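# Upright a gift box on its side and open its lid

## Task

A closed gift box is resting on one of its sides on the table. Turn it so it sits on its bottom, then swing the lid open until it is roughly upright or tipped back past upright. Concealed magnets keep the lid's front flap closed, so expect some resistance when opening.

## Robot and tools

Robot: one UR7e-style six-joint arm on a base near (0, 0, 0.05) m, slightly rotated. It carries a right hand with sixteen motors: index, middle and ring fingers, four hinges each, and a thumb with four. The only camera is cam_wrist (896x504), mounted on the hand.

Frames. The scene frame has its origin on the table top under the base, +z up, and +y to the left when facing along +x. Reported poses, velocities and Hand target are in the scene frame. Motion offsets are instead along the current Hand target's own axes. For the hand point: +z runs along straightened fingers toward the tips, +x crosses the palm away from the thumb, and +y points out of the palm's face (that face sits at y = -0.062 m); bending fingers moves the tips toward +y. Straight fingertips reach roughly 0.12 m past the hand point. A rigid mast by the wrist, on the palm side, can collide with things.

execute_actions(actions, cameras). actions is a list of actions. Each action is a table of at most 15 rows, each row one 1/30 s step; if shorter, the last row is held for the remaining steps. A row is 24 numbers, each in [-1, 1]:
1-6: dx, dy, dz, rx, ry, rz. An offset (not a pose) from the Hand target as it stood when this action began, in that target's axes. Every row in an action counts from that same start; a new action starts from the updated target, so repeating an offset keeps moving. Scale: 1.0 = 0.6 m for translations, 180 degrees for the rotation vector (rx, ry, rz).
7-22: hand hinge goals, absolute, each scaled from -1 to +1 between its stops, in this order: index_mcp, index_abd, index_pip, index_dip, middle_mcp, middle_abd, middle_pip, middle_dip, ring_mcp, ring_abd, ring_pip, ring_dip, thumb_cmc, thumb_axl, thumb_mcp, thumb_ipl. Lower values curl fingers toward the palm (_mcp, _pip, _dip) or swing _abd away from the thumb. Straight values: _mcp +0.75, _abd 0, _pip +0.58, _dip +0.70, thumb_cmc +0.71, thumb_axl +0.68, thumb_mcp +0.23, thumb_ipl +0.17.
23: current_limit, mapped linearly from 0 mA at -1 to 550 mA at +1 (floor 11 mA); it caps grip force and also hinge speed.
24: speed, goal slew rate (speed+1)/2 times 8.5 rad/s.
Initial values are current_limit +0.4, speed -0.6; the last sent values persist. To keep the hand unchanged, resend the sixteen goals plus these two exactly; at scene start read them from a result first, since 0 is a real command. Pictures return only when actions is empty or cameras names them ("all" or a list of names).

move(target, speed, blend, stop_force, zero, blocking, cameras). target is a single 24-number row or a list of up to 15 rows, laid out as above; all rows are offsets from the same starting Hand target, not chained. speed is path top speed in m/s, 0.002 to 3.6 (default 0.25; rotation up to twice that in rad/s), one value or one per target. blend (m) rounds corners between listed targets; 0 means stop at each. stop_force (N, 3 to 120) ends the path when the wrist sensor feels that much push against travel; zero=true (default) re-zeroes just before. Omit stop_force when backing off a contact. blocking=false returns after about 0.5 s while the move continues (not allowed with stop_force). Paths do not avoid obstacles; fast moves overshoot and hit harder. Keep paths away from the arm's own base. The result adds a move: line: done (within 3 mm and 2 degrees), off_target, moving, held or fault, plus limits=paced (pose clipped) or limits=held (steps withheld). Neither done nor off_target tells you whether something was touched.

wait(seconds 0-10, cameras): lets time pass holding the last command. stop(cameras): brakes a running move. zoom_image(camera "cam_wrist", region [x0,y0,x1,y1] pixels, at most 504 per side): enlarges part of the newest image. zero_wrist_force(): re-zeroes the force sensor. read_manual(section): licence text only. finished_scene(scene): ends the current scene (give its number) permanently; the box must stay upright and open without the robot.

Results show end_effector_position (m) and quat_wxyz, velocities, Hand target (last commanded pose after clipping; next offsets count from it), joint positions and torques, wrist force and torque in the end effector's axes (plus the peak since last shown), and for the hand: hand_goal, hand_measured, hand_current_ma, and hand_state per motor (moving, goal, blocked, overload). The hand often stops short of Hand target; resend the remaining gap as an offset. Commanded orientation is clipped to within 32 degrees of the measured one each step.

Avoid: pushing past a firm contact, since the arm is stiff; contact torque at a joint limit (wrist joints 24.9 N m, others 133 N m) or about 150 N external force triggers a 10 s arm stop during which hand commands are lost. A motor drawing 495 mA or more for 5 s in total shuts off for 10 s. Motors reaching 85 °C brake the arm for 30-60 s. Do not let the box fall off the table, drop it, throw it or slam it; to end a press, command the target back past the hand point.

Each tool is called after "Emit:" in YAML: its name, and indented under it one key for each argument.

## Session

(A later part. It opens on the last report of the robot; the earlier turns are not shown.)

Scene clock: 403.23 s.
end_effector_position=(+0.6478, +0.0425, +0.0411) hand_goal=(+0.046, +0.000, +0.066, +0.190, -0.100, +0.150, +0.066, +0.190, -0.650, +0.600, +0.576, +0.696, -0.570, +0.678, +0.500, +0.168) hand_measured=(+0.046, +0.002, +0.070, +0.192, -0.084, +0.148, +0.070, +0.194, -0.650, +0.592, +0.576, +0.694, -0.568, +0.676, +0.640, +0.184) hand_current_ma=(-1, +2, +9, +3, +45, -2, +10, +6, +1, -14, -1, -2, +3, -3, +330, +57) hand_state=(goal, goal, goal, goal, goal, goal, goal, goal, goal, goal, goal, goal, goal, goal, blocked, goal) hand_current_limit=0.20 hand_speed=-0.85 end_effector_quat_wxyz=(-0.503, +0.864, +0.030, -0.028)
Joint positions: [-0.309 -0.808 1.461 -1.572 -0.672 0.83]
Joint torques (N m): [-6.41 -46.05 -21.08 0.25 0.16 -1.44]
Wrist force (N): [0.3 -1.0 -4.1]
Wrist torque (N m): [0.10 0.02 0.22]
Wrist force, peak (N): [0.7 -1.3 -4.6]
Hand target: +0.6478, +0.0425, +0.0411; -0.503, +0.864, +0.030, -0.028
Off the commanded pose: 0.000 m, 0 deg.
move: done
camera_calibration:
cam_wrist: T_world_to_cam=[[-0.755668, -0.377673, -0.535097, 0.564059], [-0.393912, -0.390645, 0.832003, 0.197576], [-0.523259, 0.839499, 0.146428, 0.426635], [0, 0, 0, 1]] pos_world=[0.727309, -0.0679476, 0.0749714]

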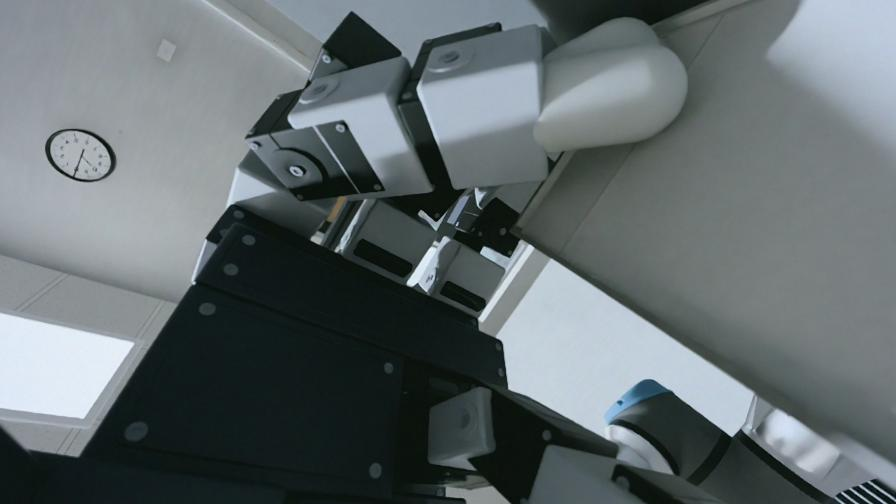

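Emit:
move:
  target: [0,0,0,0,0,0,0.046,0,0.065,0.189,-0.25,0.15,0.065,0.189,-0.65,0.66,0.576,0.696,-0.571,0.678,0.5,0.168,0.2,-0.85]

Emit:
move:
  target: [0,0,0,0,0,0,0.046,0,0.065,0.189,-0.25,0.15,0.065,0.189,-0.52,0.66,0.576,0.696,-0.571,0.678,0.5,0.168,0.2,-0.85]
  cameras: ["cam_wrist"]

Emit:
zoom_image:
  camera: "cam_wrist"
  region: [450, 0, 770, 260]

Scene clock: 404.17 s.
end_effector_position=(+0.6478, +0.0425, +0.0411) hand_goal=(+0.046, +0.000, +0.066, +0.190, -0.250, +0.150, +0.066, +0.190, -0.650, +0.660, +0.576, +0.696, -0.570, +0.678, +0.500, +0.168) hand_measured=(+0.046, +0.002, +0.070, +0.192, -0.120, +0.148, +0.084, +0.194, -0.664, +0.598, +0.566, +0.692, -0.568, +0.676, +0.640, +0.184) hand_current_ma=(-1, +2, +9, +3, +330, -2, +46, +6, -39, -184, -25, -7, +4, -3, +330, +58) hand_state=(goal, goal, goal, goal, blocked, goal, goal, goal, goal, blocked, goal, goal, goal, goal, blocked, goal) hand_current_limit=0.20 hand_speed=-0.85 end_effector_quat_wxyz=(-0.503, +0.864, +0.030, -0.028)
Joint positions: [-0.309 -0.808 1.461 -1.572 -0.672 0.83]
Joint torques (N m): [-4.84 -46.75 -17.27 0.17 0.7 -1.47]
Wrist force (N): [1.0 -0.2 -3.6]
Wrist torque (N m): [0.20 0.01 0.19]
Wrist force, peak (N): [0.5 -1.5 -4.5]
Hand target: +0.6478, +0.0425, +0.0411; -0.503, +0.864, +0.030, -0.028
Off the commanded pose: 0.000 m, 0 deg.
move: done

Scene clock: 404.67 s.
end_effector_position=(+0.6478, +0.0425, +0.0411) hand_goal=(+0.046, +0.000, +0.066, +0.190, -0.250, +0.150, +0.066, +0.190, -0.520, +0.660, +0.576, +0.696, -0.570, +0.678, +0.500, +0.168) hand_measured=(+0.046, +0.002, +0.070, +0.192, -0.120, +0.152, +0.084, +0.194, -0.652, +0.600, +0.554, +0.690, -0.568, +0.676, +0.640, +0.184) hand_current_ma=(-1, +2, +9, +3, +330, +1, +50, +6, -330, -181, -66, -14, +4, -3, +330, +58) hand_state=(goal, goal, goal, goal, blocked, goal, goal, goal, blocked, blocked, blocked, goal, goal, goal, blocked, goal) hand_current_limit=0.20 hand_speed=-0.85 end_effector_quat_wxyz=(-0.503, +0.864, +0.030, -0.028)
Joint positions: [-0.309 -0.808 1.461 -1.572 -0.672 0.83]
Joint torques (N m): [-4.38 -46.71 -15.65 0.04 0.98 -1.4]
Wrist force (N): [1.1 -0.7 -4.2]
Wrist torque (N m): [0.13 0.01 0.21]
Wrist force, peak (N): [1.0 -0.3 -4.7]
Hand target: +0.6478, +0.0425, +0.0411; -0.503, +0.864, +0.030, -0.028
Off the commanded pose: 0.000 m, 0 deg.
move: done
camera_calibration:
cam_wrist: T_world_to_cam=[[-0.755668, -0.377673, -0.535097, 0.564059], [-0.393912, -0.390645, 0.832003, 0.197576], [-0.523259, 0.839499, 0.146428, 0.426635], [0, 0, 0, 1]] pos_world=[0.727309, -0.0679476, 0.0749714]

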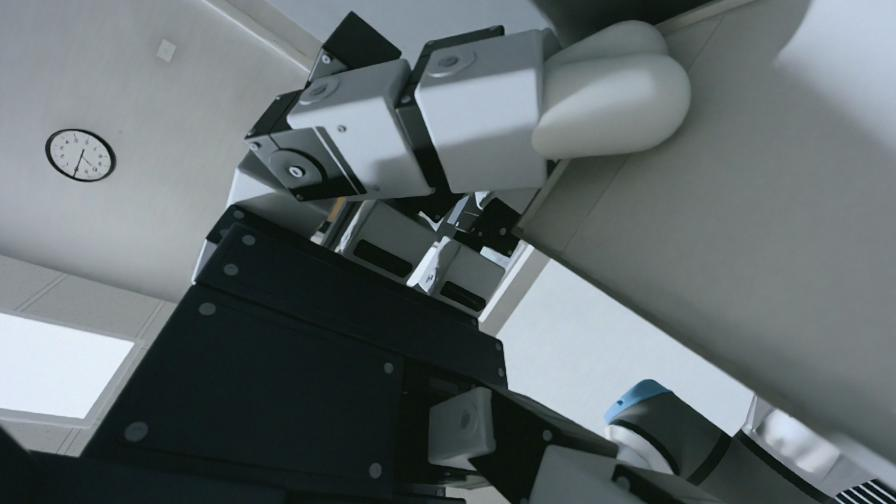

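Scaled by 1.575.

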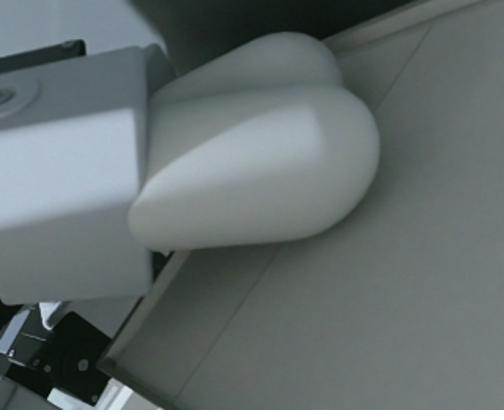

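Emit:
move:
  target: [0,0,0,0,0,0,0.046,0,0.065,0.189,-0.35,0.15,0.065,0.189,-0.45,0.66,0.5,0.65,-0.571,0.678,0.4,0.168,0.75,-0.85]
  cameras: ["cam_wrist"]

Emit:
zoom_image:
  camera: "cam_wrist"
  region: [450, 0, 770, 260]

Scene clock: 405.80 s.
end_effector_position=(+0.6478, +0.0425, +0.0411) hand_goal=(+0.046, +0.000, +0.066, +0.190, -0.350, +0.150, +0.066, +0.190, -0.450, +0.660, +0.500, +0.650, -0.570, +0.678, +0.400, +0.168) hand_measured=(+0.046, +0.002, +0.070, +0.192, -0.126, +0.170, +0.096, +0.194, -0.606, +0.620, +0.478, +0.654, -0.566, +0.676, +0.634, +0.190) hand_current_ma=(+0, +2, +9, +3, +481, +50, +94, +6, -481, -113, -63, +6, +10, -3, +481, +86) hand_state=(goal, goal, goal, goal, blocked, blocked, blocked, goal, blocked, blocked, blocked, goal, goal, goal, blocked, blocked) hand_current_limit=0.75 hand_speed=-0.85 end_effector_quat_wxyz=(-0.503, +0.864, +0.030, -0.028)
Joint positions: [-0.309 -0.808 1.461 -1.572 -0.672 0.83]
Joint torques (N m): [-2.98 -46.42 -11.44 -0.13 2.04 -1.31]
Wrist force (N): [1.3 -2.5 -4.8]
Wrist torque (N m): [-0.06 0.00 0.21]
Wrist force, peak (N): [1.3 -2.8 -5.1]
Hand target: +0.6478, +0.0425, +0.0411; -0.503, +0.864, +0.030, -0.028
Off the commanded pose: 0.000 m, 0 deg.
move: done
camera_calibration:
cam_wrist: T_world_to_cam=[[-0.755668, -0.377673, -0.535097, 0.564059], [-0.393912, -0.390645, 0.832003, 0.197576], [-0.523259, 0.839499, 0.146428, 0.426635], [0, 0, 0, 1]] pos_world=[0.727309, -0.0679476, 0.0749714]

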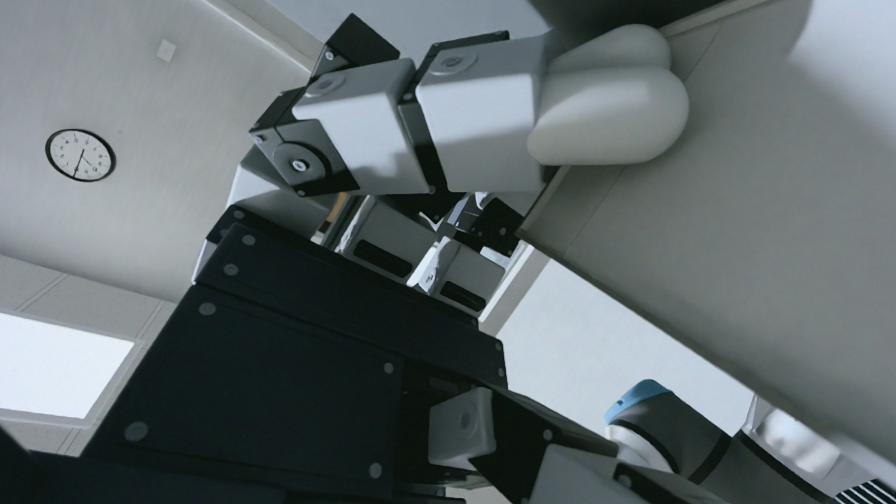

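Scaled by 1.575.

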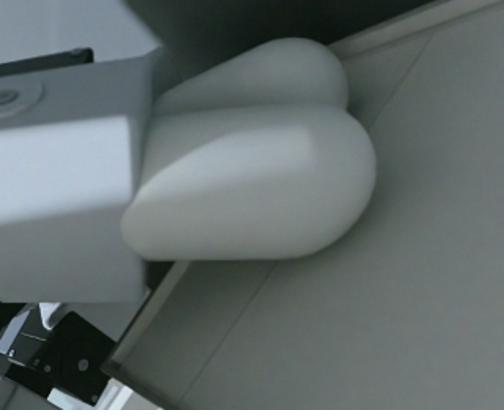

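Emit:
move:
  target: [0,0,0,0,0,0,0.046,0,0.065,0.189,0.046,0.15,0.065,0.189,-0.725,0.6,0.576,0.696,-0.571,0.678,0.6,0.168,0.2,-0.85]

Emit:
move:
  target: [0,0,0,0,0,0,0.15,0,0.065,0.189,0.15,0.15,0.065,0.189,-0.725,0.0,0.576,0.696,-0.571,0.678,0.787,0.168,0.2,-0.7]
  cameras: ["cam_wrist"]

Emit:
zoom_image:
  camera: "cam_wrist"
  region: [500, 0, 896, 260]

Scene clock: 408.63 s.
end_effector_position=(+0.6478, +0.0425, +0.0411) hand_goal=(+0.046, +0.000, +0.066, +0.190, +0.046, +0.150, +0.066, +0.190, -0.724, +0.600, +0.576, +0.696, -0.570, +0.678, +0.600, +0.168) hand_measured=(+0.046, +0.002, +0.070, +0.192, +0.042, +0.152, +0.070, +0.194, -0.710, +0.602, +0.574, +0.694, -0.566, +0.676, +0.636, +0.190) hand_current_ma=(+0, +2, +9, +3, -10, +4, +10, +6, +41, +1, -2, -4, +10, -3, +156, +86) hand_state=(goal, goal, goal, goal, goal, goal, goal, goal, goal, goal, goal, goal, goal, goal, blocked, blocked) hand_current_limit=0.20 hand_speed=-0.85 end_effector_quat_wxyz=(-0.503, +0.864, +0.030, -0.028)
Joint positions: [-0.309 -0.808 1.461 -1.572 -0.672 0.83]
Joint torques (N m): [0.75 -45.48 -9.67 -0.47 2.38 -1.32]
Wrist force (N): [0.0 -1.1 -4.5]
Wrist torque (N m): [0.10 0.07 0.24]
Wrist force, peak (N): [1.3 -2.9 -5.2]
Hand target: +0.6478, +0.0425, +0.0411; -0.503, +0.864, +0.030, -0.028
Off the commanded pose: 0.000 m, 0 deg.
move: done

Scene clock: 409.43 s.
end_effector_position=(+0.6478, +0.0425, +0.0411) hand_goal=(+0.150, +0.000, +0.066, +0.190, +0.150, +0.150, +0.066, +0.190, -0.724, +0.000, +0.576, +0.696, -0.570, +0.678, +0.788, +0.168) hand_measured=(+0.116, +0.002, +0.058, +0.186, +0.116, +0.152, +0.058, +0.186, -0.710, +0.002, +0.574, +0.694, -0.568, +0.676, +0.778, +0.168) hand_current_ma=(-114, +2, -16, -6, -112, +4, -17, -6, +41, +4, -2, -4, +4, -3, -33, +2) hand_state=(blocked, goal, goal, goal, blocked, goal, goal, goal, goal, goal, goal, goal, goal, goal, goal, goal) hand_current_limit=0.20 hand_speed=-0.70 end_effector_quat_wxyz=(-0.503, +0.864, +0.030, -0.028)
Joint positions: [-0.309 -0.808 1.461 -1.572 -0.672 0.83]
Joint torques (N m): [2.5 -46.68 -8.78 -0.67 2.19 -1.31]
Wrist force (N): [0.5 1.6 -4.4]
Wrist torque (N m): [0.52 0.03 0.19]
Wrist force, peak (N): [0.7 1.5 -4.6]
Hand target: +0.6478, +0.0425, +0.0411; -0.503, +0.864, +0.030, -0.028
Off the commanded pose: 0.000 m, 0 deg.
move: done
camera_calibration:
cam_wrist: T_world_to_cam=[[-0.755668, -0.377673, -0.535097, 0.564059], [-0.393912, -0.390645, 0.832003, 0.197576], [-0.523259, 0.839499, 0.146428, 0.426635], [0, 0, 0, 1]] pos_world=[0.727309, -0.0679476, 0.0749714]

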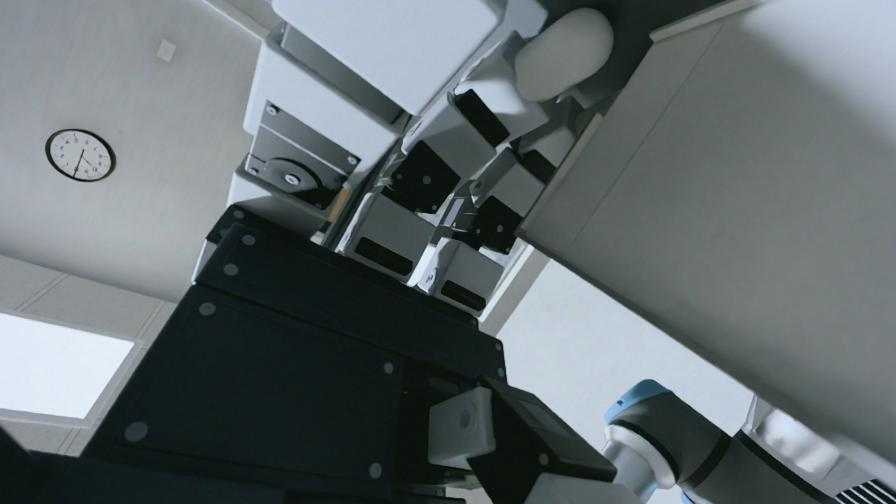

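Scaled by 1.273.

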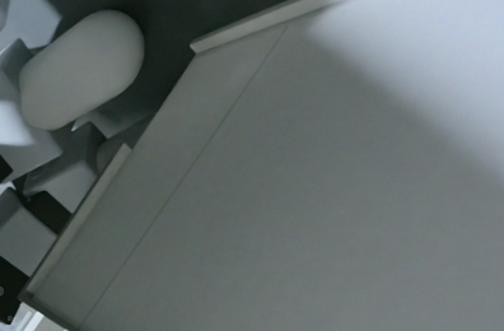

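Emit:
move:
  target: [-0.04,-0.0167,0.0289,0,0,0,0.046,0,0.065,0.189,0.046,0.3,0.065,0.189,-0.725,0.0,0.576,0.696,-0.571,0.678,0.787,0.168,0.2,-0.7]
  speed: 0.08
  cameras: ["cam_wrist"]

Emit:
zoom_image:
  camera: "cam_wrist"
  region: [450, 0, 846, 260]

Scene clock: 414.43 s.
end_effector_position=(+0.6224, +0.0605, +0.0417) hand_goal=(+0.046, +0.000, +0.066, +0.190, +0.046, +0.300, +0.066, +0.190, -0.724, +0.000, +0.576, +0.696, -0.570, +0.678, +0.788, +0.168) hand_measured=(+0.054, +0.016, +0.066, +0.188, +0.044, +0.248, +0.064, +0.188, -0.710, +0.002, +0.574, +0.694, -0.568, +0.676, +0.778, +0.168) hand_current_ma=(+23, +34, -1, -6, -5, -148, -6, -5, +41, +4, -2, -4, +4, -3, -32, +2) hand_state=(goal, goal, goal, goal, goal, blocked, goal, goal, goal, goal, goal, goal, goal, goal, goal, goal) hand_current_limit=0.20 hand_speed=-0.70 end_effector_quat_wxyz=(-0.503, +0.864, +0.030, -0.028)
Joint positions: [-0.297 -0.861 1.565 -1.634 -0.664 0.845]
Joint torques (N m): [6.01 -58.66 -7.16 -2.85 2.61 1.32]
Wrist force (N): [0.5 2.1 -3.3]
Wrist torque (N m): [0.60 0.04 0.04]
Wrist force, peak (N): [0.7 1.4 -4.8]
Hand target: +0.6223, +0.0605, +0.0417; -0.503, +0.864, +0.030, -0.028
Off the commanded pose: 0.000 m, 0 deg.
move: done
camera_calibration:
cam_wrist: T_world_to_cam=[[-0.755653, -0.377658, -0.535128, 0.551977], [-0.39394, -0.390659, 0.831984, 0.194123], [-0.523258, 0.8395, 0.146428, 0.398145], [0, 0, 0, 1]] pos_world=[0.701909, -0.0499476, 0.0755716]

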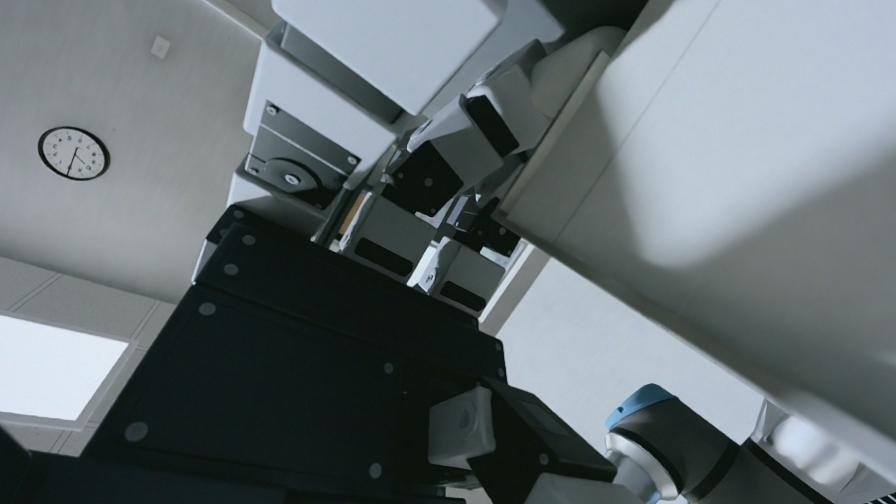

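Scaled by 1.273.

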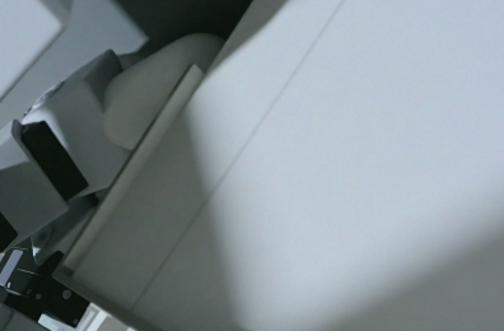

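Emit:
move:
  target: [0,0,0,0,0,0,0.046,0,0.065,0.189,0.046,0.22,0.065,0.189,-0.62,0.1,0.576,0.696,-0.571,0.678,0.787,0.168,0.2,-0.7]

Emit:
move:
  target: [0,0,0,0,0,0,0.046,0,0.065,0.189,0.046,0.22,0.065,0.189,-0.62,0.3,0.576,0.696,-0.571,0.678,0.787,0.168,-0.6,-0.85]
  cameras: ["cam_wrist"]

Emit:
zoom_image:
  camera: "cam_wrist"
  region: [450, 0, 846, 260]

Scene clock: 416.23 s.
end_effector_position=(+0.6223, +0.0605, +0.0417) hand_goal=(+0.046, +0.000, +0.066, +0.190, +0.046, +0.220, +0.066, +0.190, -0.620, +0.100, +0.576, +0.696, -0.570, +0.678, +0.788, +0.168) hand_measured=(+0.048, +0.004, +0.066, +0.188, +0.044, +0.220, +0.064, +0.188, -0.616, +0.096, +0.576, +0.694, -0.568, +0.676, +0.778, +0.168) hand_current_ma=(+3, +6, -1, -5, -5, +0, -3, -4, +7, -6, -1, -4, +4, -3, -32, +2) hand_state=(goal, goal, goal, goal, goal, goal, goal, goal, goal, goal, goal, goal, goal, goal, goal, goal) hand_current_limit=0.20 hand_speed=-0.70 end_effector_quat_wxyz=(-0.503, +0.864, +0.030, -0.028)
Joint positions: [-0.297 -0.861 1.565 -1.635 -0.664 0.846]
Joint torques (N m): [4.51 -58.55 -6.59 -2.73 2.62 1.14]
Wrist force (N): [0.6 2.1 -3.0]
Wrist torque (N m): [0.57 0.02 0.05]
Wrist force, peak (N): [0.5 2.3 -3.3]
Hand target: +0.6223, +0.0605, +0.0417; -0.503, +0.864, +0.030, -0.028
Off the commanded pose: 0.000 m, 0 deg.
move: done

Scene clock: 416.83 s.
end_effector_position=(+0.6223, +0.0605, +0.0417) hand_goal=(+0.046, +0.000, +0.066, +0.190, +0.046, +0.220, +0.066, +0.190, -0.620, +0.300, +0.576, +0.696, -0.570, +0.678, +0.788, +0.168) hand_measured=(+0.048, +0.004, +0.066, +0.188, +0.044, +0.220, +0.064, +0.188, -0.616, +0.294, +0.576, +0.694, -0.568, +0.676, +0.778, +0.168) hand_current_ma=(+3, +6, -1, -5, -5, +0, -3, -4, +7, -9, -1, -4, +4, -3, -32, +2) hand_state=(goal, goal, goal, goal, goal, goal, goal, goal, goal, goal, goal, goal, goal, goal, goal, goal) hand_current_limit=-0.60 hand_speed=-0.85 end_effector_quat_wxyz=(-0.503, +0.864, +0.030, -0.028)
Joint positions: [-0.297 -0.861 1.565 -1.635 -0.664 0.846]
Joint torques (N m): [4.93 -58.3 -5.46 -2.8 2.58 1.26]
Wrist force (N): [0.5 2.3 -3.0]
Wrist torque (N m): [0.60 0.03 0.05]
Wrist force, peak (N): [0.6 2.4 -3.3]
Hand target: +0.6223, +0.0605, +0.0417; -0.503, +0.864, +0.030, -0.028
Off the commanded pose: 0.000 m, 0 deg.
move: done
camera_calibration:
cam_wrist: T_world_to_cam=[[-0.755668, -0.377673, -0.535097, 0.551947], [-0.393912, -0.390645, 0.832003, 0.194103], [-0.523259, 0.839499, 0.146428, 0.398009], [0, 0, 0, 1]] pos_world=[0.701809, -0.0498476, 0.0755714]

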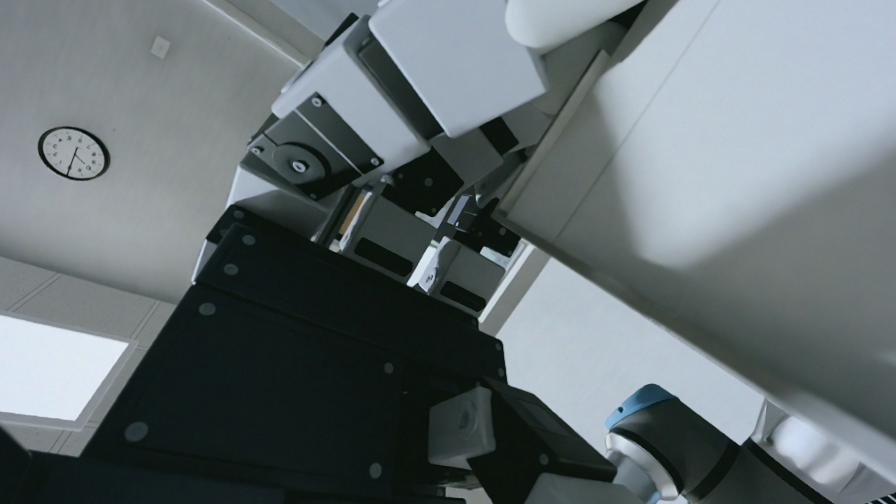

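Scaled by 1.273.

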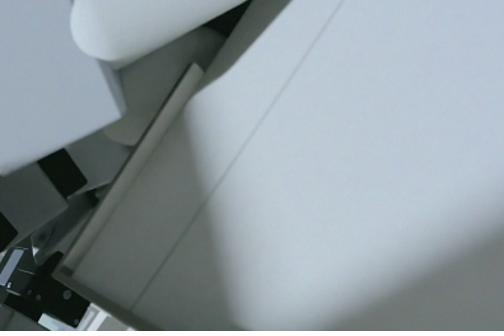

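Emit:
move:
  target: [0,0,0,0,0,0,0.046,0,0.065,0.189,0.046,0.22,0.065,0.189,-0.62,0.42,0.576,0.696,-0.571,0.678,0.787,0.168,-0.7,-0.88]
  cameras: ["cam_wrist"]

Emit:
zoom_image:
  camera: "cam_wrist"
  region: [450, 0, 846, 260]

Scene clock: 417.70 s.
end_effector_position=(+0.6223, +0.0605, +0.0417) hand_goal=(+0.046, +0.000, +0.066, +0.190, +0.046, +0.220, +0.066, +0.190, -0.620, +0.420, +0.576, +0.696, -0.570, +0.678, +0.788, +0.168) hand_measured=(+0.048, +0.004, +0.066, +0.188, +0.044, +0.220, +0.064, +0.188, -0.614, +0.406, +0.576, +0.694, -0.568, +0.676, +0.778, +0.168) hand_current_ma=(+3, +6, -1, -5, -5, +0, -3, -4, +12, -30, +1, -2, +4, -3, -32, +2) hand_state=(goal, goal, goal, goal, goal, goal, goal, goal, goal, goal, goal, goal, goal, goal, goal, goal) hand_current_limit=-0.70 hand_speed=-0.88 end_effector_quat_wxyz=(-0.503, +0.864, +0.030, -0.028)
Joint positions: [-0.297 -0.861 1.565 -1.635 -0.664 0.846]
Joint torques (N m): [4.94 -58.97 -7 -2.6 2.61 1.3]
Wrist force (N): [0.6 2.2 -3.0]
Wrist torque (N m): [0.58 0.04 0.02]
Wrist force, peak (N): [0.6 2.3 -3.3]
Hand target: +0.6223, +0.0605, +0.0417; -0.503, +0.864, +0.030, -0.028
Off the commanded pose: 0.000 m, 0 deg.
move: done
camera_calibration:
cam_wrist: T_world_to_cam=[[-0.755668, -0.377673, -0.535097, 0.551947], [-0.393912, -0.390645, 0.832003, 0.194103], [-0.523259, 0.839499, 0.146428, 0.398009], [0, 0, 0, 1]] pos_world=[0.701809, -0.0498476, 0.0755714]

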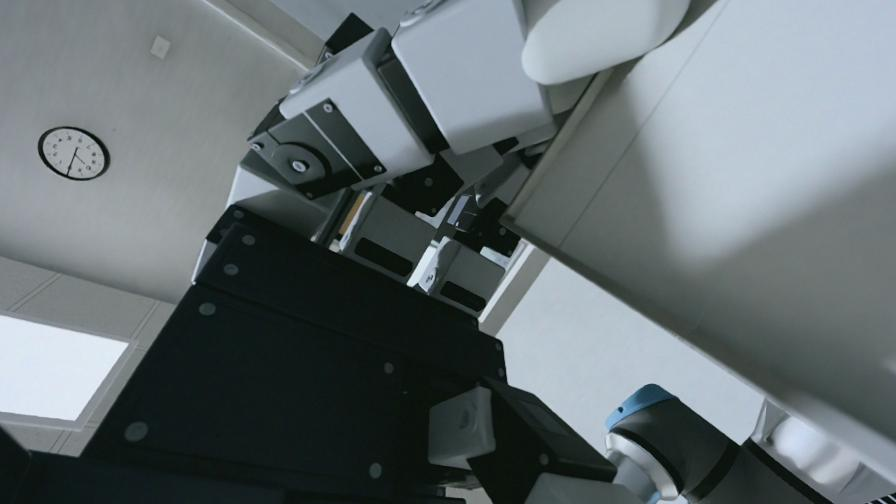

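Scaled by 1.273.

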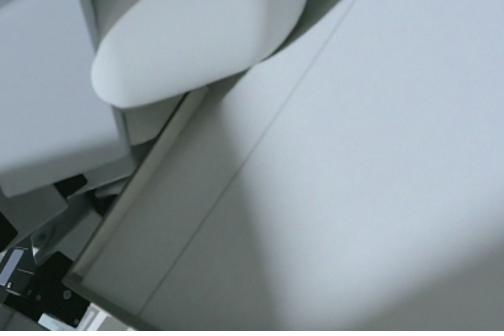

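Emit:
move:
  target: [0,0,0,0,0,0,0.046,0,0.065,0.189,-0.05,0.22,0.138,0.261,-0.62,0.42,0.576,0.696,-0.571,0.678,0.5,0.168,0.2,-0.85]

Emit:
move:
  target: [0,0,0,0,0,0,0.046,0,0.065,0.189,-0.2,0.22,0.138,0.261,-0.5,0.46,0.576,0.696,-0.571,0.678,0.5,0.168,0.3,-0.85]
  cameras: ["cam_wrist"]

Emit:
zoom_image:
  camera: "cam_wrist"
  region: [450, 0, 846, 260]

Scene clock: 418.97 s.
end_effector_position=(+0.6223, +0.0605, +0.0417) hand_goal=(+0.046, +0.000, +0.066, +0.190, -0.050, +0.220, +0.138, +0.262, -0.620, +0.420, +0.576, +0.696, -0.570, +0.678, +0.500, +0.168) hand_measured=(+0.046, +0.004, +0.066, +0.188, -0.048, +0.218, +0.136, +0.260, -0.614, +0.406, +0.576, +0.694, -0.568, +0.676, +0.636, +0.184) hand_current_ma=(+1, +6, -1, -5, +5, -4, -3, -4, +13, -29, +1, -2, +4, -3, +330, +57) hand_state=(goal, goal, goal, goal, goal, goal, goal, goal, goal, goal, goal, goal, goal, goal, blocked, goal) hand_current_limit=0.20 hand_speed=-0.85 end_effector_quat_wxyz=(-0.503, +0.864, +0.030, -0.028)
Joint positions: [-0.297 -0.861 1.565 -1.635 -0.664 0.846]
Joint torques (N m): [4.79 -55.93 -7.34 -1.97 2.23 1.23]
Wrist force (N): [0.7 -0.1 -4.5]
Wrist torque (N m): [0.17 0.01 0.07]
Wrist force, peak (N): [0.6 -0.4 -4.9]
Hand target: +0.6223, +0.0605, +0.0417; -0.503, +0.864, +0.030, -0.028
Off the commanded pose: 0.000 m, 0 deg.
move: done

Scene clock: 419.47 s.
end_effector_position=(+0.6223, +0.0605, +0.0417) hand_goal=(+0.046, +0.000, +0.066, +0.190, -0.200, +0.220, +0.138, +0.262, -0.500, +0.460, +0.576, +0.696, -0.570, +0.678, +0.500, +0.168) hand_measured=(+0.046, +0.004, +0.066, +0.188, -0.128, +0.218, +0.150, +0.262, -0.528, +0.446, +0.570, +0.694, -0.566, +0.676, +0.634, +0.184) hand_current_ma=(+1, +6, -1, -5, +280, -4, +28, -1, -88, -28, -15, -2, +8, -3, +357, +64) hand_state=(goal, goal, goal, goal, blocked, goal, goal, goal, blocked, goal, goal, goal, goal, goal, blocked, goal) hand_current_limit=0.30 hand_speed=-0.85 end_effector_quat_wxyz=(-0.503, +0.864, +0.030, -0.028)
Joint positions: [-0.297 -0.861 1.565 -1.635 -0.664 0.846]
Joint torques (N m): [3.94 -53.63 -6.31 -1.65 2.08 1.14]
Wrist force (N): [1.1 -1.5 -4.1]
Wrist torque (N m): [0.21 0.01 0.04]
Wrist force, peak (N): [0.5 -1.8 -4.9]
Hand target: +0.6223, +0.0605, +0.0417; -0.503, +0.864, +0.030, -0.028
Off the commanded pose: 0.000 m, 0 deg.
move: done
camera_calibration:
cam_wrist: T_world_to_cam=[[-0.755668, -0.377673, -0.535097, 0.551947], [-0.393912, -0.390645, 0.832003, 0.194103], [-0.523259, 0.839499, 0.146428, 0.398009], [0, 0, 0, 1]] pos_world=[0.701809, -0.0498476, 0.0755714]

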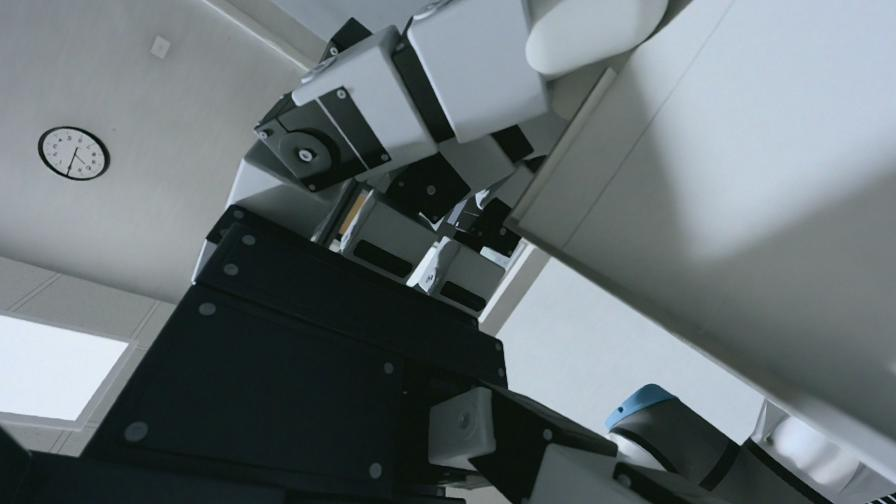

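Scaled by 1.273.

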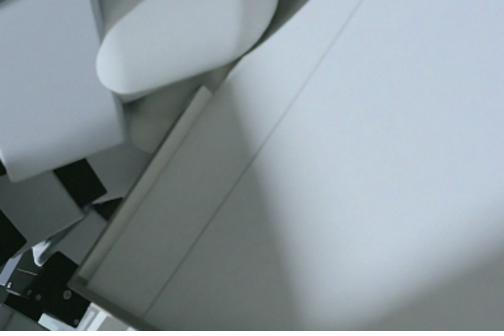

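Emit:
move:
  target: [0,0,0,0,0,0,0.046,0,0.065,0.189,-0.08,0.22,0.189,0.312,-0.55,0.46,0.576,0.696,-0.571,0.678,0.5,0.168,0.3,-0.85]

Emit:
move:
  target: [0,0,0,0,0,0,0.046,0,0.065,0.189,-0.32,0.22,0.189,0.312,-0.35,0.48,0.576,0.696,-0.571,0.678,0.45,0.168,0.5,-0.9]
  cameras: ["cam_wrist"]

Emit:
zoom_image:
  camera: "cam_wrist"
  region: [450, 0, 846, 260]

Scene clock: 420.63 s.
end_effector_position=(+0.6223, +0.0605, +0.0417) hand_goal=(+0.046, +0.000, +0.066, +0.190, -0.080, +0.220, +0.190, +0.312, -0.550, +0.460, +0.576, +0.696, -0.570, +0.678, +0.500, +0.168) hand_measured=(+0.046, +0.004, +0.066, +0.188, -0.086, +0.216, +0.188, +0.310, -0.534, +0.448, +0.576, +0.694, -0.566, +0.676, +0.634, +0.184) hand_current_ma=(+1, +6, -1, -5, -15, -6, -3, -4, +45, -28, +0, -2, +8, -3, +357, +64) hand_state=(goal, goal, goal, goal, goal, goal, goal, goal, goal, goal, goal, goal, goal, goal, blocked, goal) hand_current_limit=0.30 hand_speed=-0.85 end_effector_quat_wxyz=(-0.503, +0.864, +0.030, -0.028)
Joint positions: [-0.297 -0.861 1.565 -1.635 -0.664 0.846]
Joint torques (N m): [4.37 -45.71 -6.14 -0.98 0.6 0.72]
Wrist force (N): [0.6 -0.1 -5.2]
Wrist torque (N m): [0.18 0.04 0.07]
Wrist force, peak (N): [0.7 -1.6 -5.1]
Hand target: +0.6223, +0.0605, +0.0417; -0.503, +0.864, +0.030, -0.028
Off the commanded pose: 0.000 m, 0 deg.
move: done

Scene clock: 421.37 s.
end_effector_position=(+0.6223, +0.0605, +0.0417) hand_goal=(+0.046, +0.000, +0.066, +0.190, -0.320, +0.220, +0.190, +0.312, -0.350, +0.480, +0.576, +0.696, -0.570, +0.678, +0.450, +0.168) hand_measured=(+0.046, +0.004, +0.066, +0.188, -0.146, +0.220, +0.214, +0.316, -0.476, +0.462, +0.548, +0.690, -0.566, +0.676, +0.632, +0.186) hand_current_ma=(+1, +6, -1, -5, +413, +1, +71, +7, -412, -42, -81, -13, +8, -3, +412, +70) hand_state=(goal, goal, goal, goal, blocked, goal, blocked, goal, blocked, goal, blocked, goal, goal, goal, blocked, goal) hand_current_limit=0.50 hand_speed=-0.90 end_effector_quat_wxyz=(-0.503, +0.864, +0.030, -0.028)
Joint positions: [-0.297 -0.861 1.565 -1.635 -0.664 0.846]
Joint torques (N m): [3.39 -43.76 -6.17 -0.65 0.06 0.31]
Wrist force (N): [0.0 -1.9 -4.5]
Wrist torque (N m): [-0.06 0.10 0.08]
Wrist force, peak (N): [0.8 -2.1 -5.0]
Hand target: +0.6223, +0.0605, +0.0417; -0.503, +0.864, +0.030, -0.028
Off the commanded pose: 0.000 m, 0 deg.
move: done
camera_calibration:
cam_wrist: T_world_to_cam=[[-0.755668, -0.377673, -0.535097, 0.551947], [-0.393912, -0.390645, 0.832003, 0.194103], [-0.523259, 0.839499, 0.146428, 0.398009], [0, 0, 0, 1]] pos_world=[0.701809, -0.0498476, 0.0755714]

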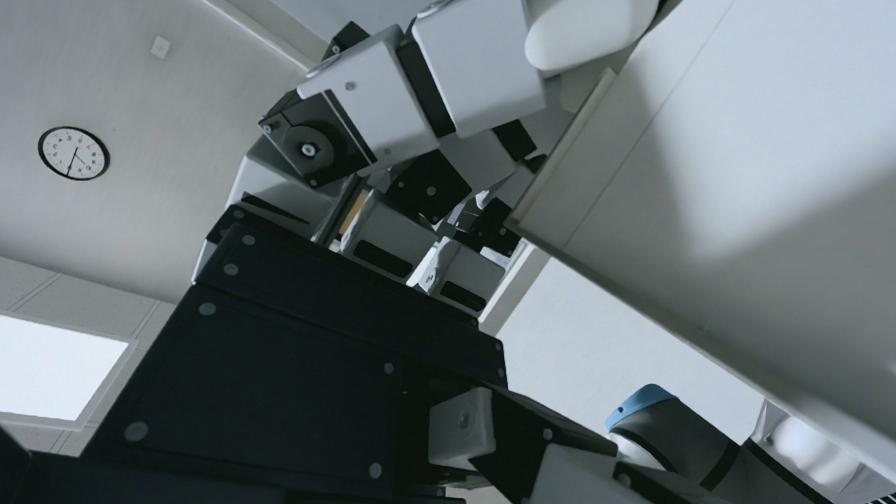

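Scaled by 1.273.

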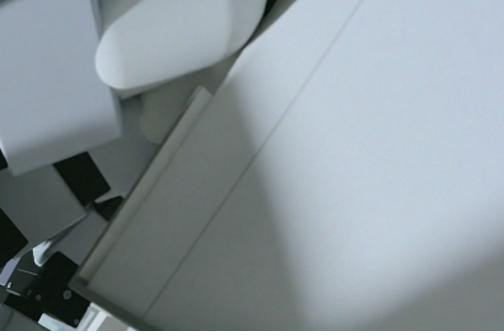

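Emit:
move:
  target: [0,0,0,0,0,0,0.046,0,0.065,0.189,-0.45,0.22,0.189,0.312,-0.2,0.5,0.48,0.65,-0.571,0.678,0.4,0.168,0.75,-0.85]
  cameras: ["cam_wrist"]

Emit:
zoom_image:
  camera: "cam_wrist"
  region: [450, 0, 846, 260]

Scene clock: 422.23 s.
end_effector_position=(+0.6223, +0.0605, +0.0417) hand_goal=(+0.046, +0.000, +0.066, +0.190, -0.450, +0.220, +0.190, +0.312, -0.200, +0.500, +0.480, +0.650, -0.570, +0.678, +0.400, +0.168) hand_measured=(+0.046, +0.010, +0.066, +0.188, -0.156, +0.228, +0.224, +0.320, -0.418, +0.466, +0.450, +0.644, -0.566, +0.676, +0.630, +0.188) hand_current_ma=(+0, +19, -1, -5, +481, +17, +102, +16, -481, -90, -91, -12, +8, -3, +481, +83) hand_state=(goal, goal, goal, goal, blocked, goal, blocked, goal, blocked, blocked, blocked, goal, goal, goal, blocked, blocked) hand_current_limit=0.75 hand_speed=-0.85 end_effector_quat_wxyz=(-0.503, +0.864, +0.030, -0.028)
Joint positions: [-0.297 -0.861 1.565 -1.635 -0.664 0.846]
Joint torques (N m): [3.22 -43.4 -6.82 -0.25 -0.51 0.15]
Wrist force (N): [0.2 -2.4 -5.0]
Wrist torque (N m): [-0.12 0.08 0.10]
Wrist force, peak (N): [0.2 -2.4 -5.0]
Hand target: +0.6223, +0.0605, +0.0417; -0.503, +0.864, +0.030, -0.028
Off the commanded pose: 0.000 m, 0 deg.
move: done
camera_calibration:
cam_wrist: T_world_to_cam=[[-0.755668, -0.377673, -0.535097, 0.551947], [-0.393912, -0.390645, 0.832003, 0.194103], [-0.523259, 0.839499, 0.146428, 0.398009], [0, 0, 0, 1]] pos_world=[0.701809, -0.0498476, 0.0755714]

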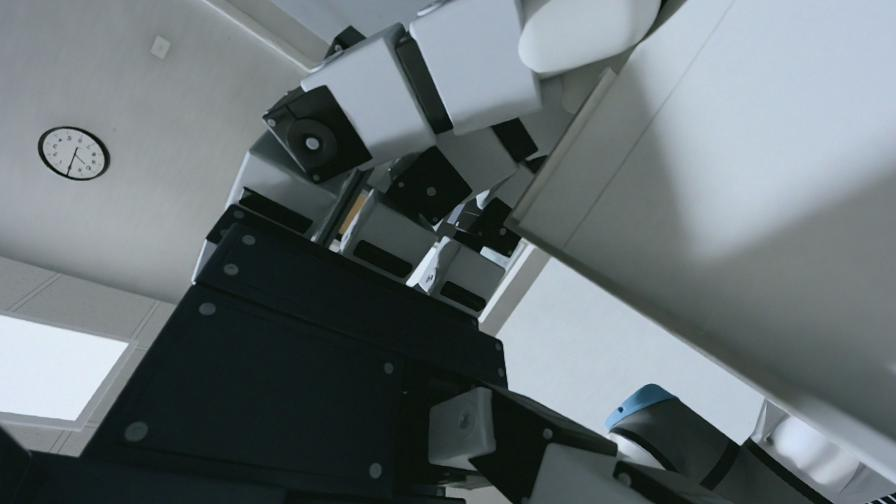

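Scaled by 1.273.

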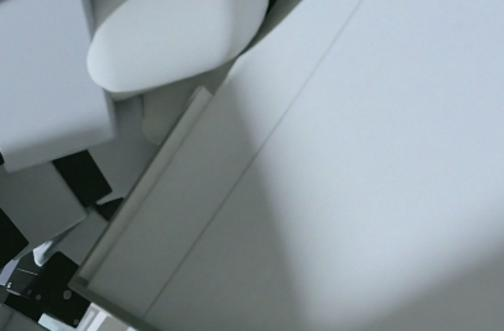

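Emit:
move:
  target: [0,0,0,0,0,0,0.046,0,0.065,0.189,-0.05,0.22,0.065,0.189,-0.55,0.4,0.576,0.696,-0.571,0.678,0.6,0.168,0.2,-0.85]

Emit:
move:
  target:
    - [0,0,0,0,0,0,0.046,0.3,0.065,0.189,0.046,0.32,0.065,0.189,-0.68,0.0,0.576,0.696,-0.571,0.678,0.787,0.168,0.2,-0.7]
    - [-0.0217,0,0,0,0,0,0.046,0.3,0.065,0.189,0.046,0.32,0.065,0.189,-0.68,0.0,0.576,0.696,-0.571,0.678,0.787,0.168,0.2,-0.7]
  speed: 0.06

Emit:
move:
  target: [0,0,0,0,0,0,0.046,0.3,0.065,0.189,0.046,0.32,0.065,0.189,-0.68,0.2,0.576,0.696,-0.571,0.678,0.787,0.168,-0.5,-0.85]
  cameras: ["cam_wrist"]

Emit:
zoom_image:
  camera: "cam_wrist"
  region: [450, 0, 846, 260]

Scene clock: 425.17 s.
end_effector_position=(+0.6223, +0.0605, +0.0417) hand_goal=(+0.046, +0.000, +0.066, +0.190, -0.050, +0.220, +0.066, +0.190, -0.550, +0.400, +0.576, +0.696, -0.570, +0.678, +0.600, +0.168) hand_measured=(+0.046, +0.004, +0.066, +0.188, -0.052, +0.222, +0.072, +0.194, -0.538, +0.402, +0.574, +0.694, -0.566, +0.676, +0.632, +0.188) hand_current_ma=(+0, +6, +0, -5, -4, +4, +11, +6, +30, +2, -3, -4, +8, -3, +136, +83) hand_state=(goal, goal, goal, goal, goal, goal, goal, goal, goal, goal, goal, goal, goal, goal, blocked, blocked) hand_current_limit=0.20 hand_speed=-0.85 end_effector_quat_wxyz=(-0.503, +0.864, +0.030, -0.028)
Joint positions: [-0.297 -0.861 1.565 -1.635 -0.664 0.846]
Joint torques (N m): [2.01 -43.96 -7.29 0.07 -0.44 -0.74]
Wrist force (N): [0.3 -1.5 -3.7]
Wrist torque (N m): [0.02 0.06 0.10]
Wrist force, peak (N): [0.3 -2.6 -5.0]
Hand target: +0.6223, +0.0605, +0.0417; -0.503, +0.864, +0.030, -0.028
Off the commanded pose: 0.000 m, 0 deg.
move: done

Scene clock: 426.73 s.
end_effector_position=(+0.6094, +0.0595, +0.0420) hand_goal=(+0.046, +0.300, +0.066, +0.190, +0.046, +0.320, +0.066, +0.190, -0.680, +0.000, +0.576, +0.696, -0.570, +0.678, +0.788, +0.168) hand_measured=(+0.046, +0.294, +0.066, +0.188, +0.042, +0.314, +0.070, +0.194, -0.666, +0.002, +0.574, +0.694, -0.568, +0.676, +0.778, +0.168) hand_current_ma=(+0, -12, +0, -5, -9, -12, +10, +6, +39, +4, -2, -4, +4, -3, -33, +2) hand_state=(goal, goal, goal, goal, goal, goal, goal, goal, goal, goal, goal, goal, goal, goal, goal, goal) hand_current_limit=0.20 hand_speed=-0.70 end_effector_quat_wxyz=(-0.503, +0.864, +0.030, -0.028)
Joint positions: [-0.305 -0.885 1.607 -1.644 -0.669 0.835]
Joint torques (N m): [-6.96 -57.41 -6.37 -2.73 -0.33 -1.29]
Wrist force (N): [0.5 2.3 -2.9]
Wrist torque (N m): [0.60 0.02 0.16]
Wrist force, peak (N): [0.6 2.5 -3.2]
Hand target: +0.6093, +0.0595, +0.0420; -0.503, +0.864, +0.030, -0.028
Off the commanded pose: 0.000 m, 0 deg.
move: done

Scene clock: 427.33 s.
end_effector_position=(+0.6093, +0.0595, +0.0420) hand_goal=(+0.046, +0.300, +0.066, +0.190, +0.046, +0.320, +0.066, +0.190, -0.680, +0.200, +0.576, +0.696, -0.570, +0.678, +0.788, +0.168) hand_measured=(+0.046, +0.294, +0.066, +0.188, +0.042, +0.314, +0.070, +0.194, -0.666, +0.196, +0.574, +0.694, -0.568, +0.676, +0.778, +0.168) hand_current_ma=(+0, -12, +0, -5, -9, -12, +10, +6, +39, -8, -2, -4, +4, -3, -33, +2) hand_state=(goal, goal, goal, goal, goal, goal, goal, goal, goal, goal, goal, goal, goal, goal, goal, goal) hand_current_limit=-0.50 hand_speed=-0.85 end_effector_quat_wxyz=(-0.503, +0.864, +0.030, -0.028)
Joint positions: [-0.305 -0.885 1.607 -1.644 -0.669 0.835]
Joint torques (N m): [-8.06 -56.79 -5.33 -2.82 -0.56 -1.43]
Wrist force (N): [0.5 2.4 -3.0]
Wrist torque (N m): [0.62 0.03 0.16]
Wrist force, peak (N): [0.6 2.3 -3.1]
Hand target: +0.6093, +0.0595, +0.0420; -0.503, +0.864, +0.030, -0.028
Off the commanded pose: 0.000 m, 0 deg.
move: done
camera_calibration:
cam_wrist: T_world_to_cam=[[-0.755668, -0.377673, -0.535097, 0.541852], [-0.393912, -0.390645, 0.832003, 0.188425], [-0.523259, 0.839499, 0.146428, 0.392017], [0, 0, 0, 1]] pos_world=[0.688809, -0.0508476, 0.0757714]

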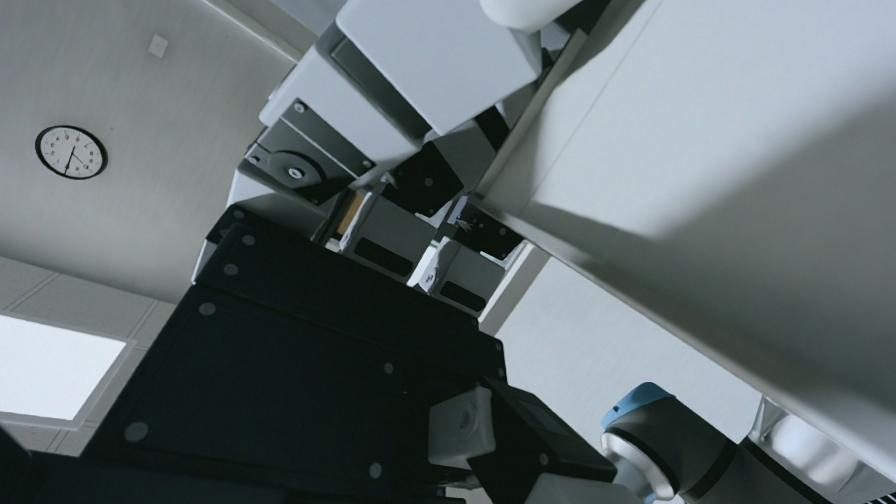

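Scaled by 1.273.

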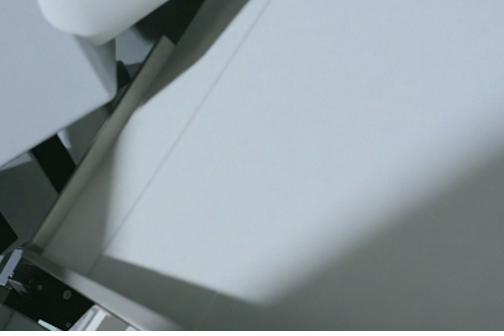

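Emit:
move:
  target: [0,0,0,0,0,0,0.046,0.3,0.065,0.189,0.046,0.32,0.065,0.189,-0.68,0.34,0.576,0.696,-0.571,0.678,0.787,0.168,-0.6,-0.88]
  cameras: ["cam_wrist"]

Emit:
zoom_image:
  camera: "cam_wrist"
  region: [450, 0, 846, 260]

Scene clock: 428.53 s.
end_effector_position=(+0.6093, +0.0595, +0.0420) hand_goal=(+0.046, +0.300, +0.066, +0.190, +0.046, +0.320, +0.066, +0.190, -0.680, +0.340, +0.576, +0.696, -0.570, +0.678, +0.788, +0.168) hand_measured=(+0.046, +0.294, +0.066, +0.188, +0.042, +0.314, +0.070, +0.194, -0.666, +0.326, +0.578, +0.694, -0.568, +0.676, +0.778, +0.168) hand_current_ma=(+0, -12, +0, -5, -9, -12, +10, +6, +39, -30, +2, -2, +4, -3, -33, +2) hand_state=(goal, goal, goal, goal, goal, goal, goal, goal, goal, goal, goal, goal, goal, goal, goal, goal) hand_current_limit=-0.60 hand_speed=-0.88 end_effector_quat_wxyz=(-0.503, +0.864, +0.030, -0.028)
Joint positions: [-0.305 -0.885 1.607 -1.644 -0.669 0.835]
Joint torques (N m): [-7.91 -56.94 -5.81 -2.2 -0.58 -1.27]
Wrist force (N): [0.7 2.5 -2.8]
Wrist torque (N m): [0.62 0.01 0.16]
Wrist force, peak (N): [0.7 2.4 -3.1]
Hand target: +0.6093, +0.0595, +0.0420; -0.503, +0.864, +0.030, -0.028
Off the commanded pose: 0.000 m, 0 deg.
move: done
camera_calibration:
cam_wrist: T_world_to_cam=[[-0.755668, -0.377673, -0.535097, 0.541852], [-0.393912, -0.390645, 0.832003, 0.188425], [-0.523259, 0.839499, 0.146428, 0.392017], [0, 0, 0, 1]] pos_world=[0.688809, -0.0508476, 0.0757714]

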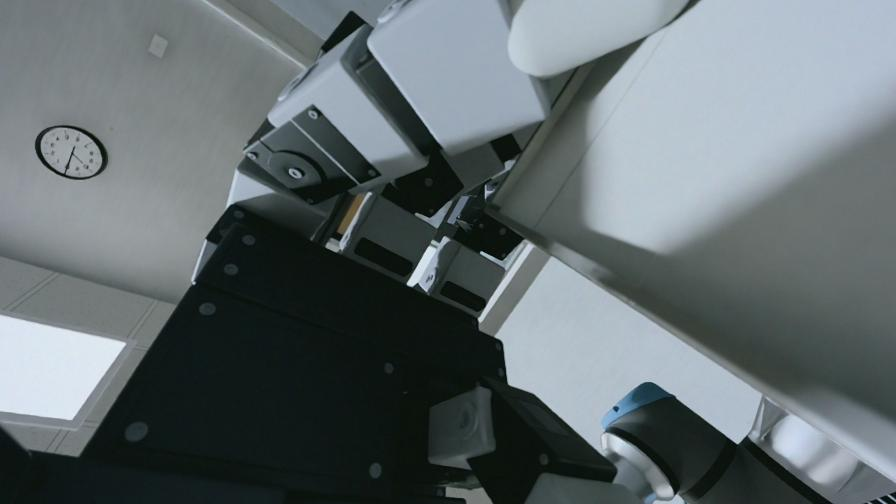

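Scaled by 1.273.

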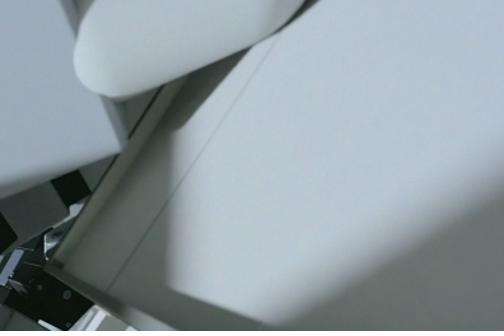

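Emit:
move:
  target: [0,0,0,0,0,0,0.046,0.3,0.065,0.189,-0.05,0.32,0.189,0.312,-0.68,0.34,0.576,0.696,-0.571,0.678,0.5,0.168,0.2,-0.85]

Emit:
move:
  target: [0,0,0,0,0,0,0.046,0.3,0.065,0.189,-0.3,0.32,0.189,0.312,-0.5,0.38,0.576,0.696,-0.571,0.678,0.45,0.168,0.4,-0.9]
  cameras: ["cam_wrist"]

Emit:
zoom_image:
  camera: "cam_wrist"
  region: [450, 0, 846, 260]

Scene clock: 429.60 s.
end_effector_position=(+0.6093, +0.0595, +0.0420) hand_goal=(+0.046, +0.300, +0.066, +0.190, -0.050, +0.320, +0.190, +0.312, -0.680, +0.340, +0.576, +0.696, -0.570, +0.678, +0.500, +0.168) hand_measured=(+0.046, +0.294, +0.066, +0.188, -0.048, +0.314, +0.188, +0.310, -0.666, +0.326, +0.578, +0.696, -0.568, +0.676, +0.634, +0.184) hand_current_ma=(+0, -12, +0, -5, +4, -12, -3, -4, +39, -29, +3, -1, +4, -3, +330, +57) hand_state=(goal, goal, goal, goal, goal, goal, goal, goal, goal, goal, goal, goal, goal, goal, blocked, goal) hand_current_limit=0.20 hand_speed=-0.85 end_effector_quat_wxyz=(-0.503, +0.864, +0.030, -0.028)
Joint positions: [-0.305 -0.885 1.607 -1.644 -0.669 0.835]
Joint torques (N m): [-6.64 -55.26 -6.72 -1.29 -0.25 -0.92]
Wrist force (N): [0.8 -0.2 -4.5]
Wrist torque (N m): [0.18 -0.02 0.20]
Wrist force, peak (N): [0.9 0.1 -4.7]
Hand target: +0.6093, +0.0595, +0.0420; -0.503, +0.864, +0.030, -0.028
Off the commanded pose: 0.000 m, 0 deg.
move: done

Scene clock: 430.47 s.
end_effector_position=(+0.6093, +0.0595, +0.0420) hand_goal=(+0.046, +0.300, +0.066, +0.190, -0.300, +0.320, +0.190, +0.312, -0.500, +0.380, +0.576, +0.696, -0.570, +0.678, +0.450, +0.168) hand_measured=(+0.046, +0.294, +0.066, +0.188, -0.178, +0.314, +0.208, +0.314, -0.498, +0.374, +0.574, +0.696, -0.564, +0.676, +0.630, +0.186) hand_current_ma=(+0, -12, +0, -5, +385, -13, +46, +3, +3, -11, -3, -1, +13, -3, +385, +73) hand_state=(goal, goal, goal, goal, blocked, goal, goal, goal, goal, goal, goal, goal, goal, goal, blocked, goal) hand_current_limit=0.40 hand_speed=-0.90 end_effector_quat_wxyz=(-0.503, +0.864, +0.030, -0.028)
Joint positions: [-0.305 -0.885 1.607 -1.644 -0.669 0.835]
Joint torques (N m): [-6.99 -49.23 -6.34 -0.52 -0.09 -0.52]
Wrist force (N): [1.0 -0.7 -3.5]
Wrist torque (N m): [0.37 0.00 0.15]
Wrist force, peak (N): [0.8 -1.9 -5.0]
Hand target: +0.6093, +0.0595, +0.0420; -0.503, +0.864, +0.030, -0.028
Off the commanded pose: 0.000 m, 0 deg.
move: done
camera_calibration:
cam_wrist: T_world_to_cam=[[-0.755638, -0.377643, -0.53516, 0.541892], [-0.393969, -0.390673, 0.831963, 0.188383], [-0.523258, 0.8395, 0.146428, 0.392002], [0, 0, 0, 1]] pos_world=[0.688809, -0.0508476, 0.0758717]

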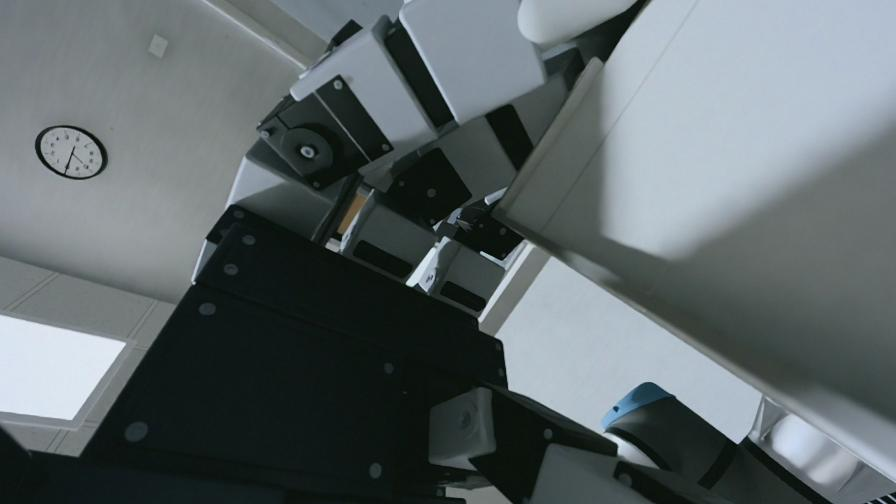

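Scaled by 1.273.

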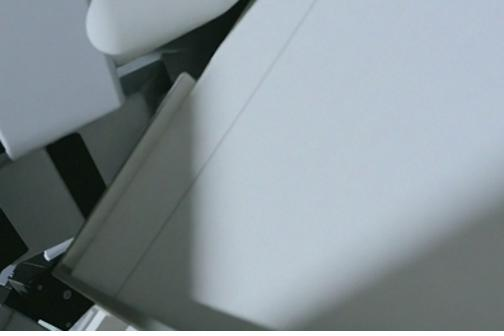

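Emit:
move:
  target: [0,0,0,0,0,0,0.046,0.3,0.065,0.189,0.0,0.32,0.065,0.189,-0.5,0.0,0.576,0.696,-0.571,0.678,0.7,0.168,0.2,-0.8]

Emit:
move:
  target:
    - [0,-0.1,0.1,0,0,0,0.2,0.1,0.3,0.4,0.2,0.1,0.3,0.4,0.2,0,0.576,0.696,-0.571,0.678,0.9,0.168,0.4,-0.4]
    - [0.12,-0.35,-0.10,-0.444,0,0,0.754,0,0.5,0.6,0.754,0,0.5,0.6,0.754,0,0.5,0.6,0.3,0.678,0.5,0.168,0.4,-0.4]
  speed: 0.2
  cameras: ["cam_wrist"]

Scene clock: 443.27 s.
end_effector_position=(+0.6093, +0.0595, +0.0420) hand_goal=(+0.046, +0.300, +0.066, +0.190, +0.000, +0.320, +0.066, +0.190, -0.500, +0.000, +0.576, +0.696, -0.570, +0.678, +0.700, +0.168) hand_measured=(+0.046, +0.294, +0.066, +0.188, -0.004, +0.314, +0.072, +0.194, -0.506, +0.248, +0.572, +0.696, -0.568, +0.676, +0.690, +0.168) hand_current_ma=(+0, -12, +0, -5, -7, -13, +11, +6, -13, +330, -8, -1, +4, -3, -31, +2) hand_state=(goal, goal, goal, goal, goal, goal, goal, goal, goal, blocked, goal, goal, goal, goal, goal, goal) hand_current_limit=0.20 hand_speed=-0.80 end_effector_quat_wxyz=(-0.503, +0.864, +0.030, -0.028)
Joint positions: [-0.305 -0.885 1.607 -1.644 -0.669 0.835]
Joint torques (N m): [-4.97 -42.4 -6.71 -1 0.16 0.78]
Wrist force (N): [-1.4 -0.6 -3.3]
Wrist torque (N m): [0.50 0.08 0.13]
Wrist force, peak (N): [1.1 -0.9 -4.0]
Hand target: +0.6093, +0.0595, +0.0420; -0.503, +0.864, +0.030, -0.028
Off the commanded pose: 0.000 m, 0 deg.
move: done

Scene clock: 449.27 s.
end_effector_position=(+0.6808, +0.1168, +0.2529) hand_goal=(+0.754, +0.000, +0.500, +0.600, +0.754, +0.000, +0.500, +0.600, +0.754, +0.000, +0.500, +0.600, +0.300, +0.678, +0.500, +0.168) hand_measured=(+0.754, +0.004, +0.498, +0.598, +0.754, +0.004, +0.500, +0.598, +0.754, +0.002, +0.504, +0.604, +0.300, +0.680, +0.498, +0.170) hand_current_ma=(+1, +5, -2, -5, +1, +6, -1, -4, +1, +5, +10, +6, +1, +3, -3, +2) hand_state=(goal, goal, goal, goal, goal, goal, goal, goal, goal, goal, goal, goal, goal, goal, goal, goal) hand_current_limit=0.40 hand_speed=-0.40 end_effector_quat_wxyz=(+0.169, +0.985, +0.041, -0.002)
Joint positions: [0.243 -0.906 1.184 -1.779 -1.906 1.696]
Joint torques (N m): [3.25 -47.14 -29.36 -0.68 -2.01 1.15]
Wrist force (N): [1.3 0.4 -0.8]
Wrist torque (N m): [0.18 -0.08 0.08]
Wrist force, peak (N): [-5.5 -6.0 -15.8]
Hand target: +0.6808, +0.1168, +0.2529; +0.169, +0.985, +0.041, -0.002
Off the commanded pose: 0.000 m, 0 deg.
move: done
camera_calibration:
cam_wrist: T_world_to_cam=[[-0.719701, -0.655358, 0.229209, 0.545017], [-0.487905, 0.712283, 0.504581, 0.081357], [-0.493943, 0.251316, -0.832383, 0.646697], [0, 0, 0, 1]] pos_world=[0.751375, 0.136707, 0.372326]

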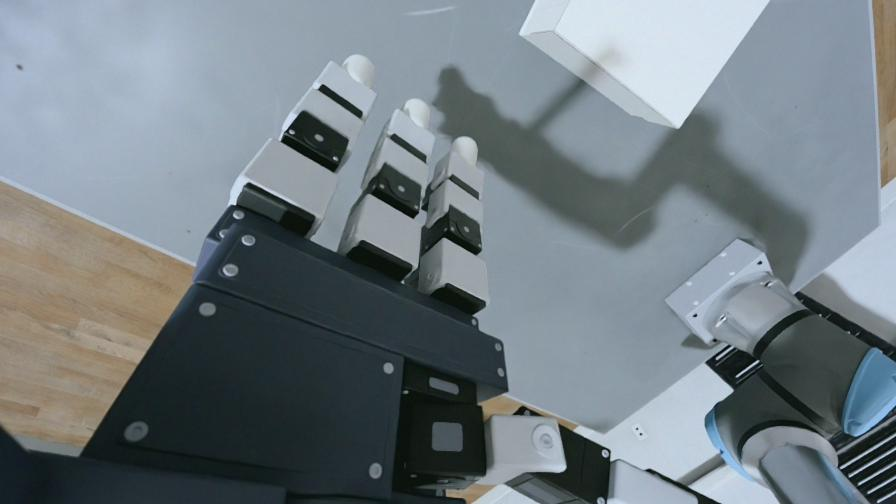

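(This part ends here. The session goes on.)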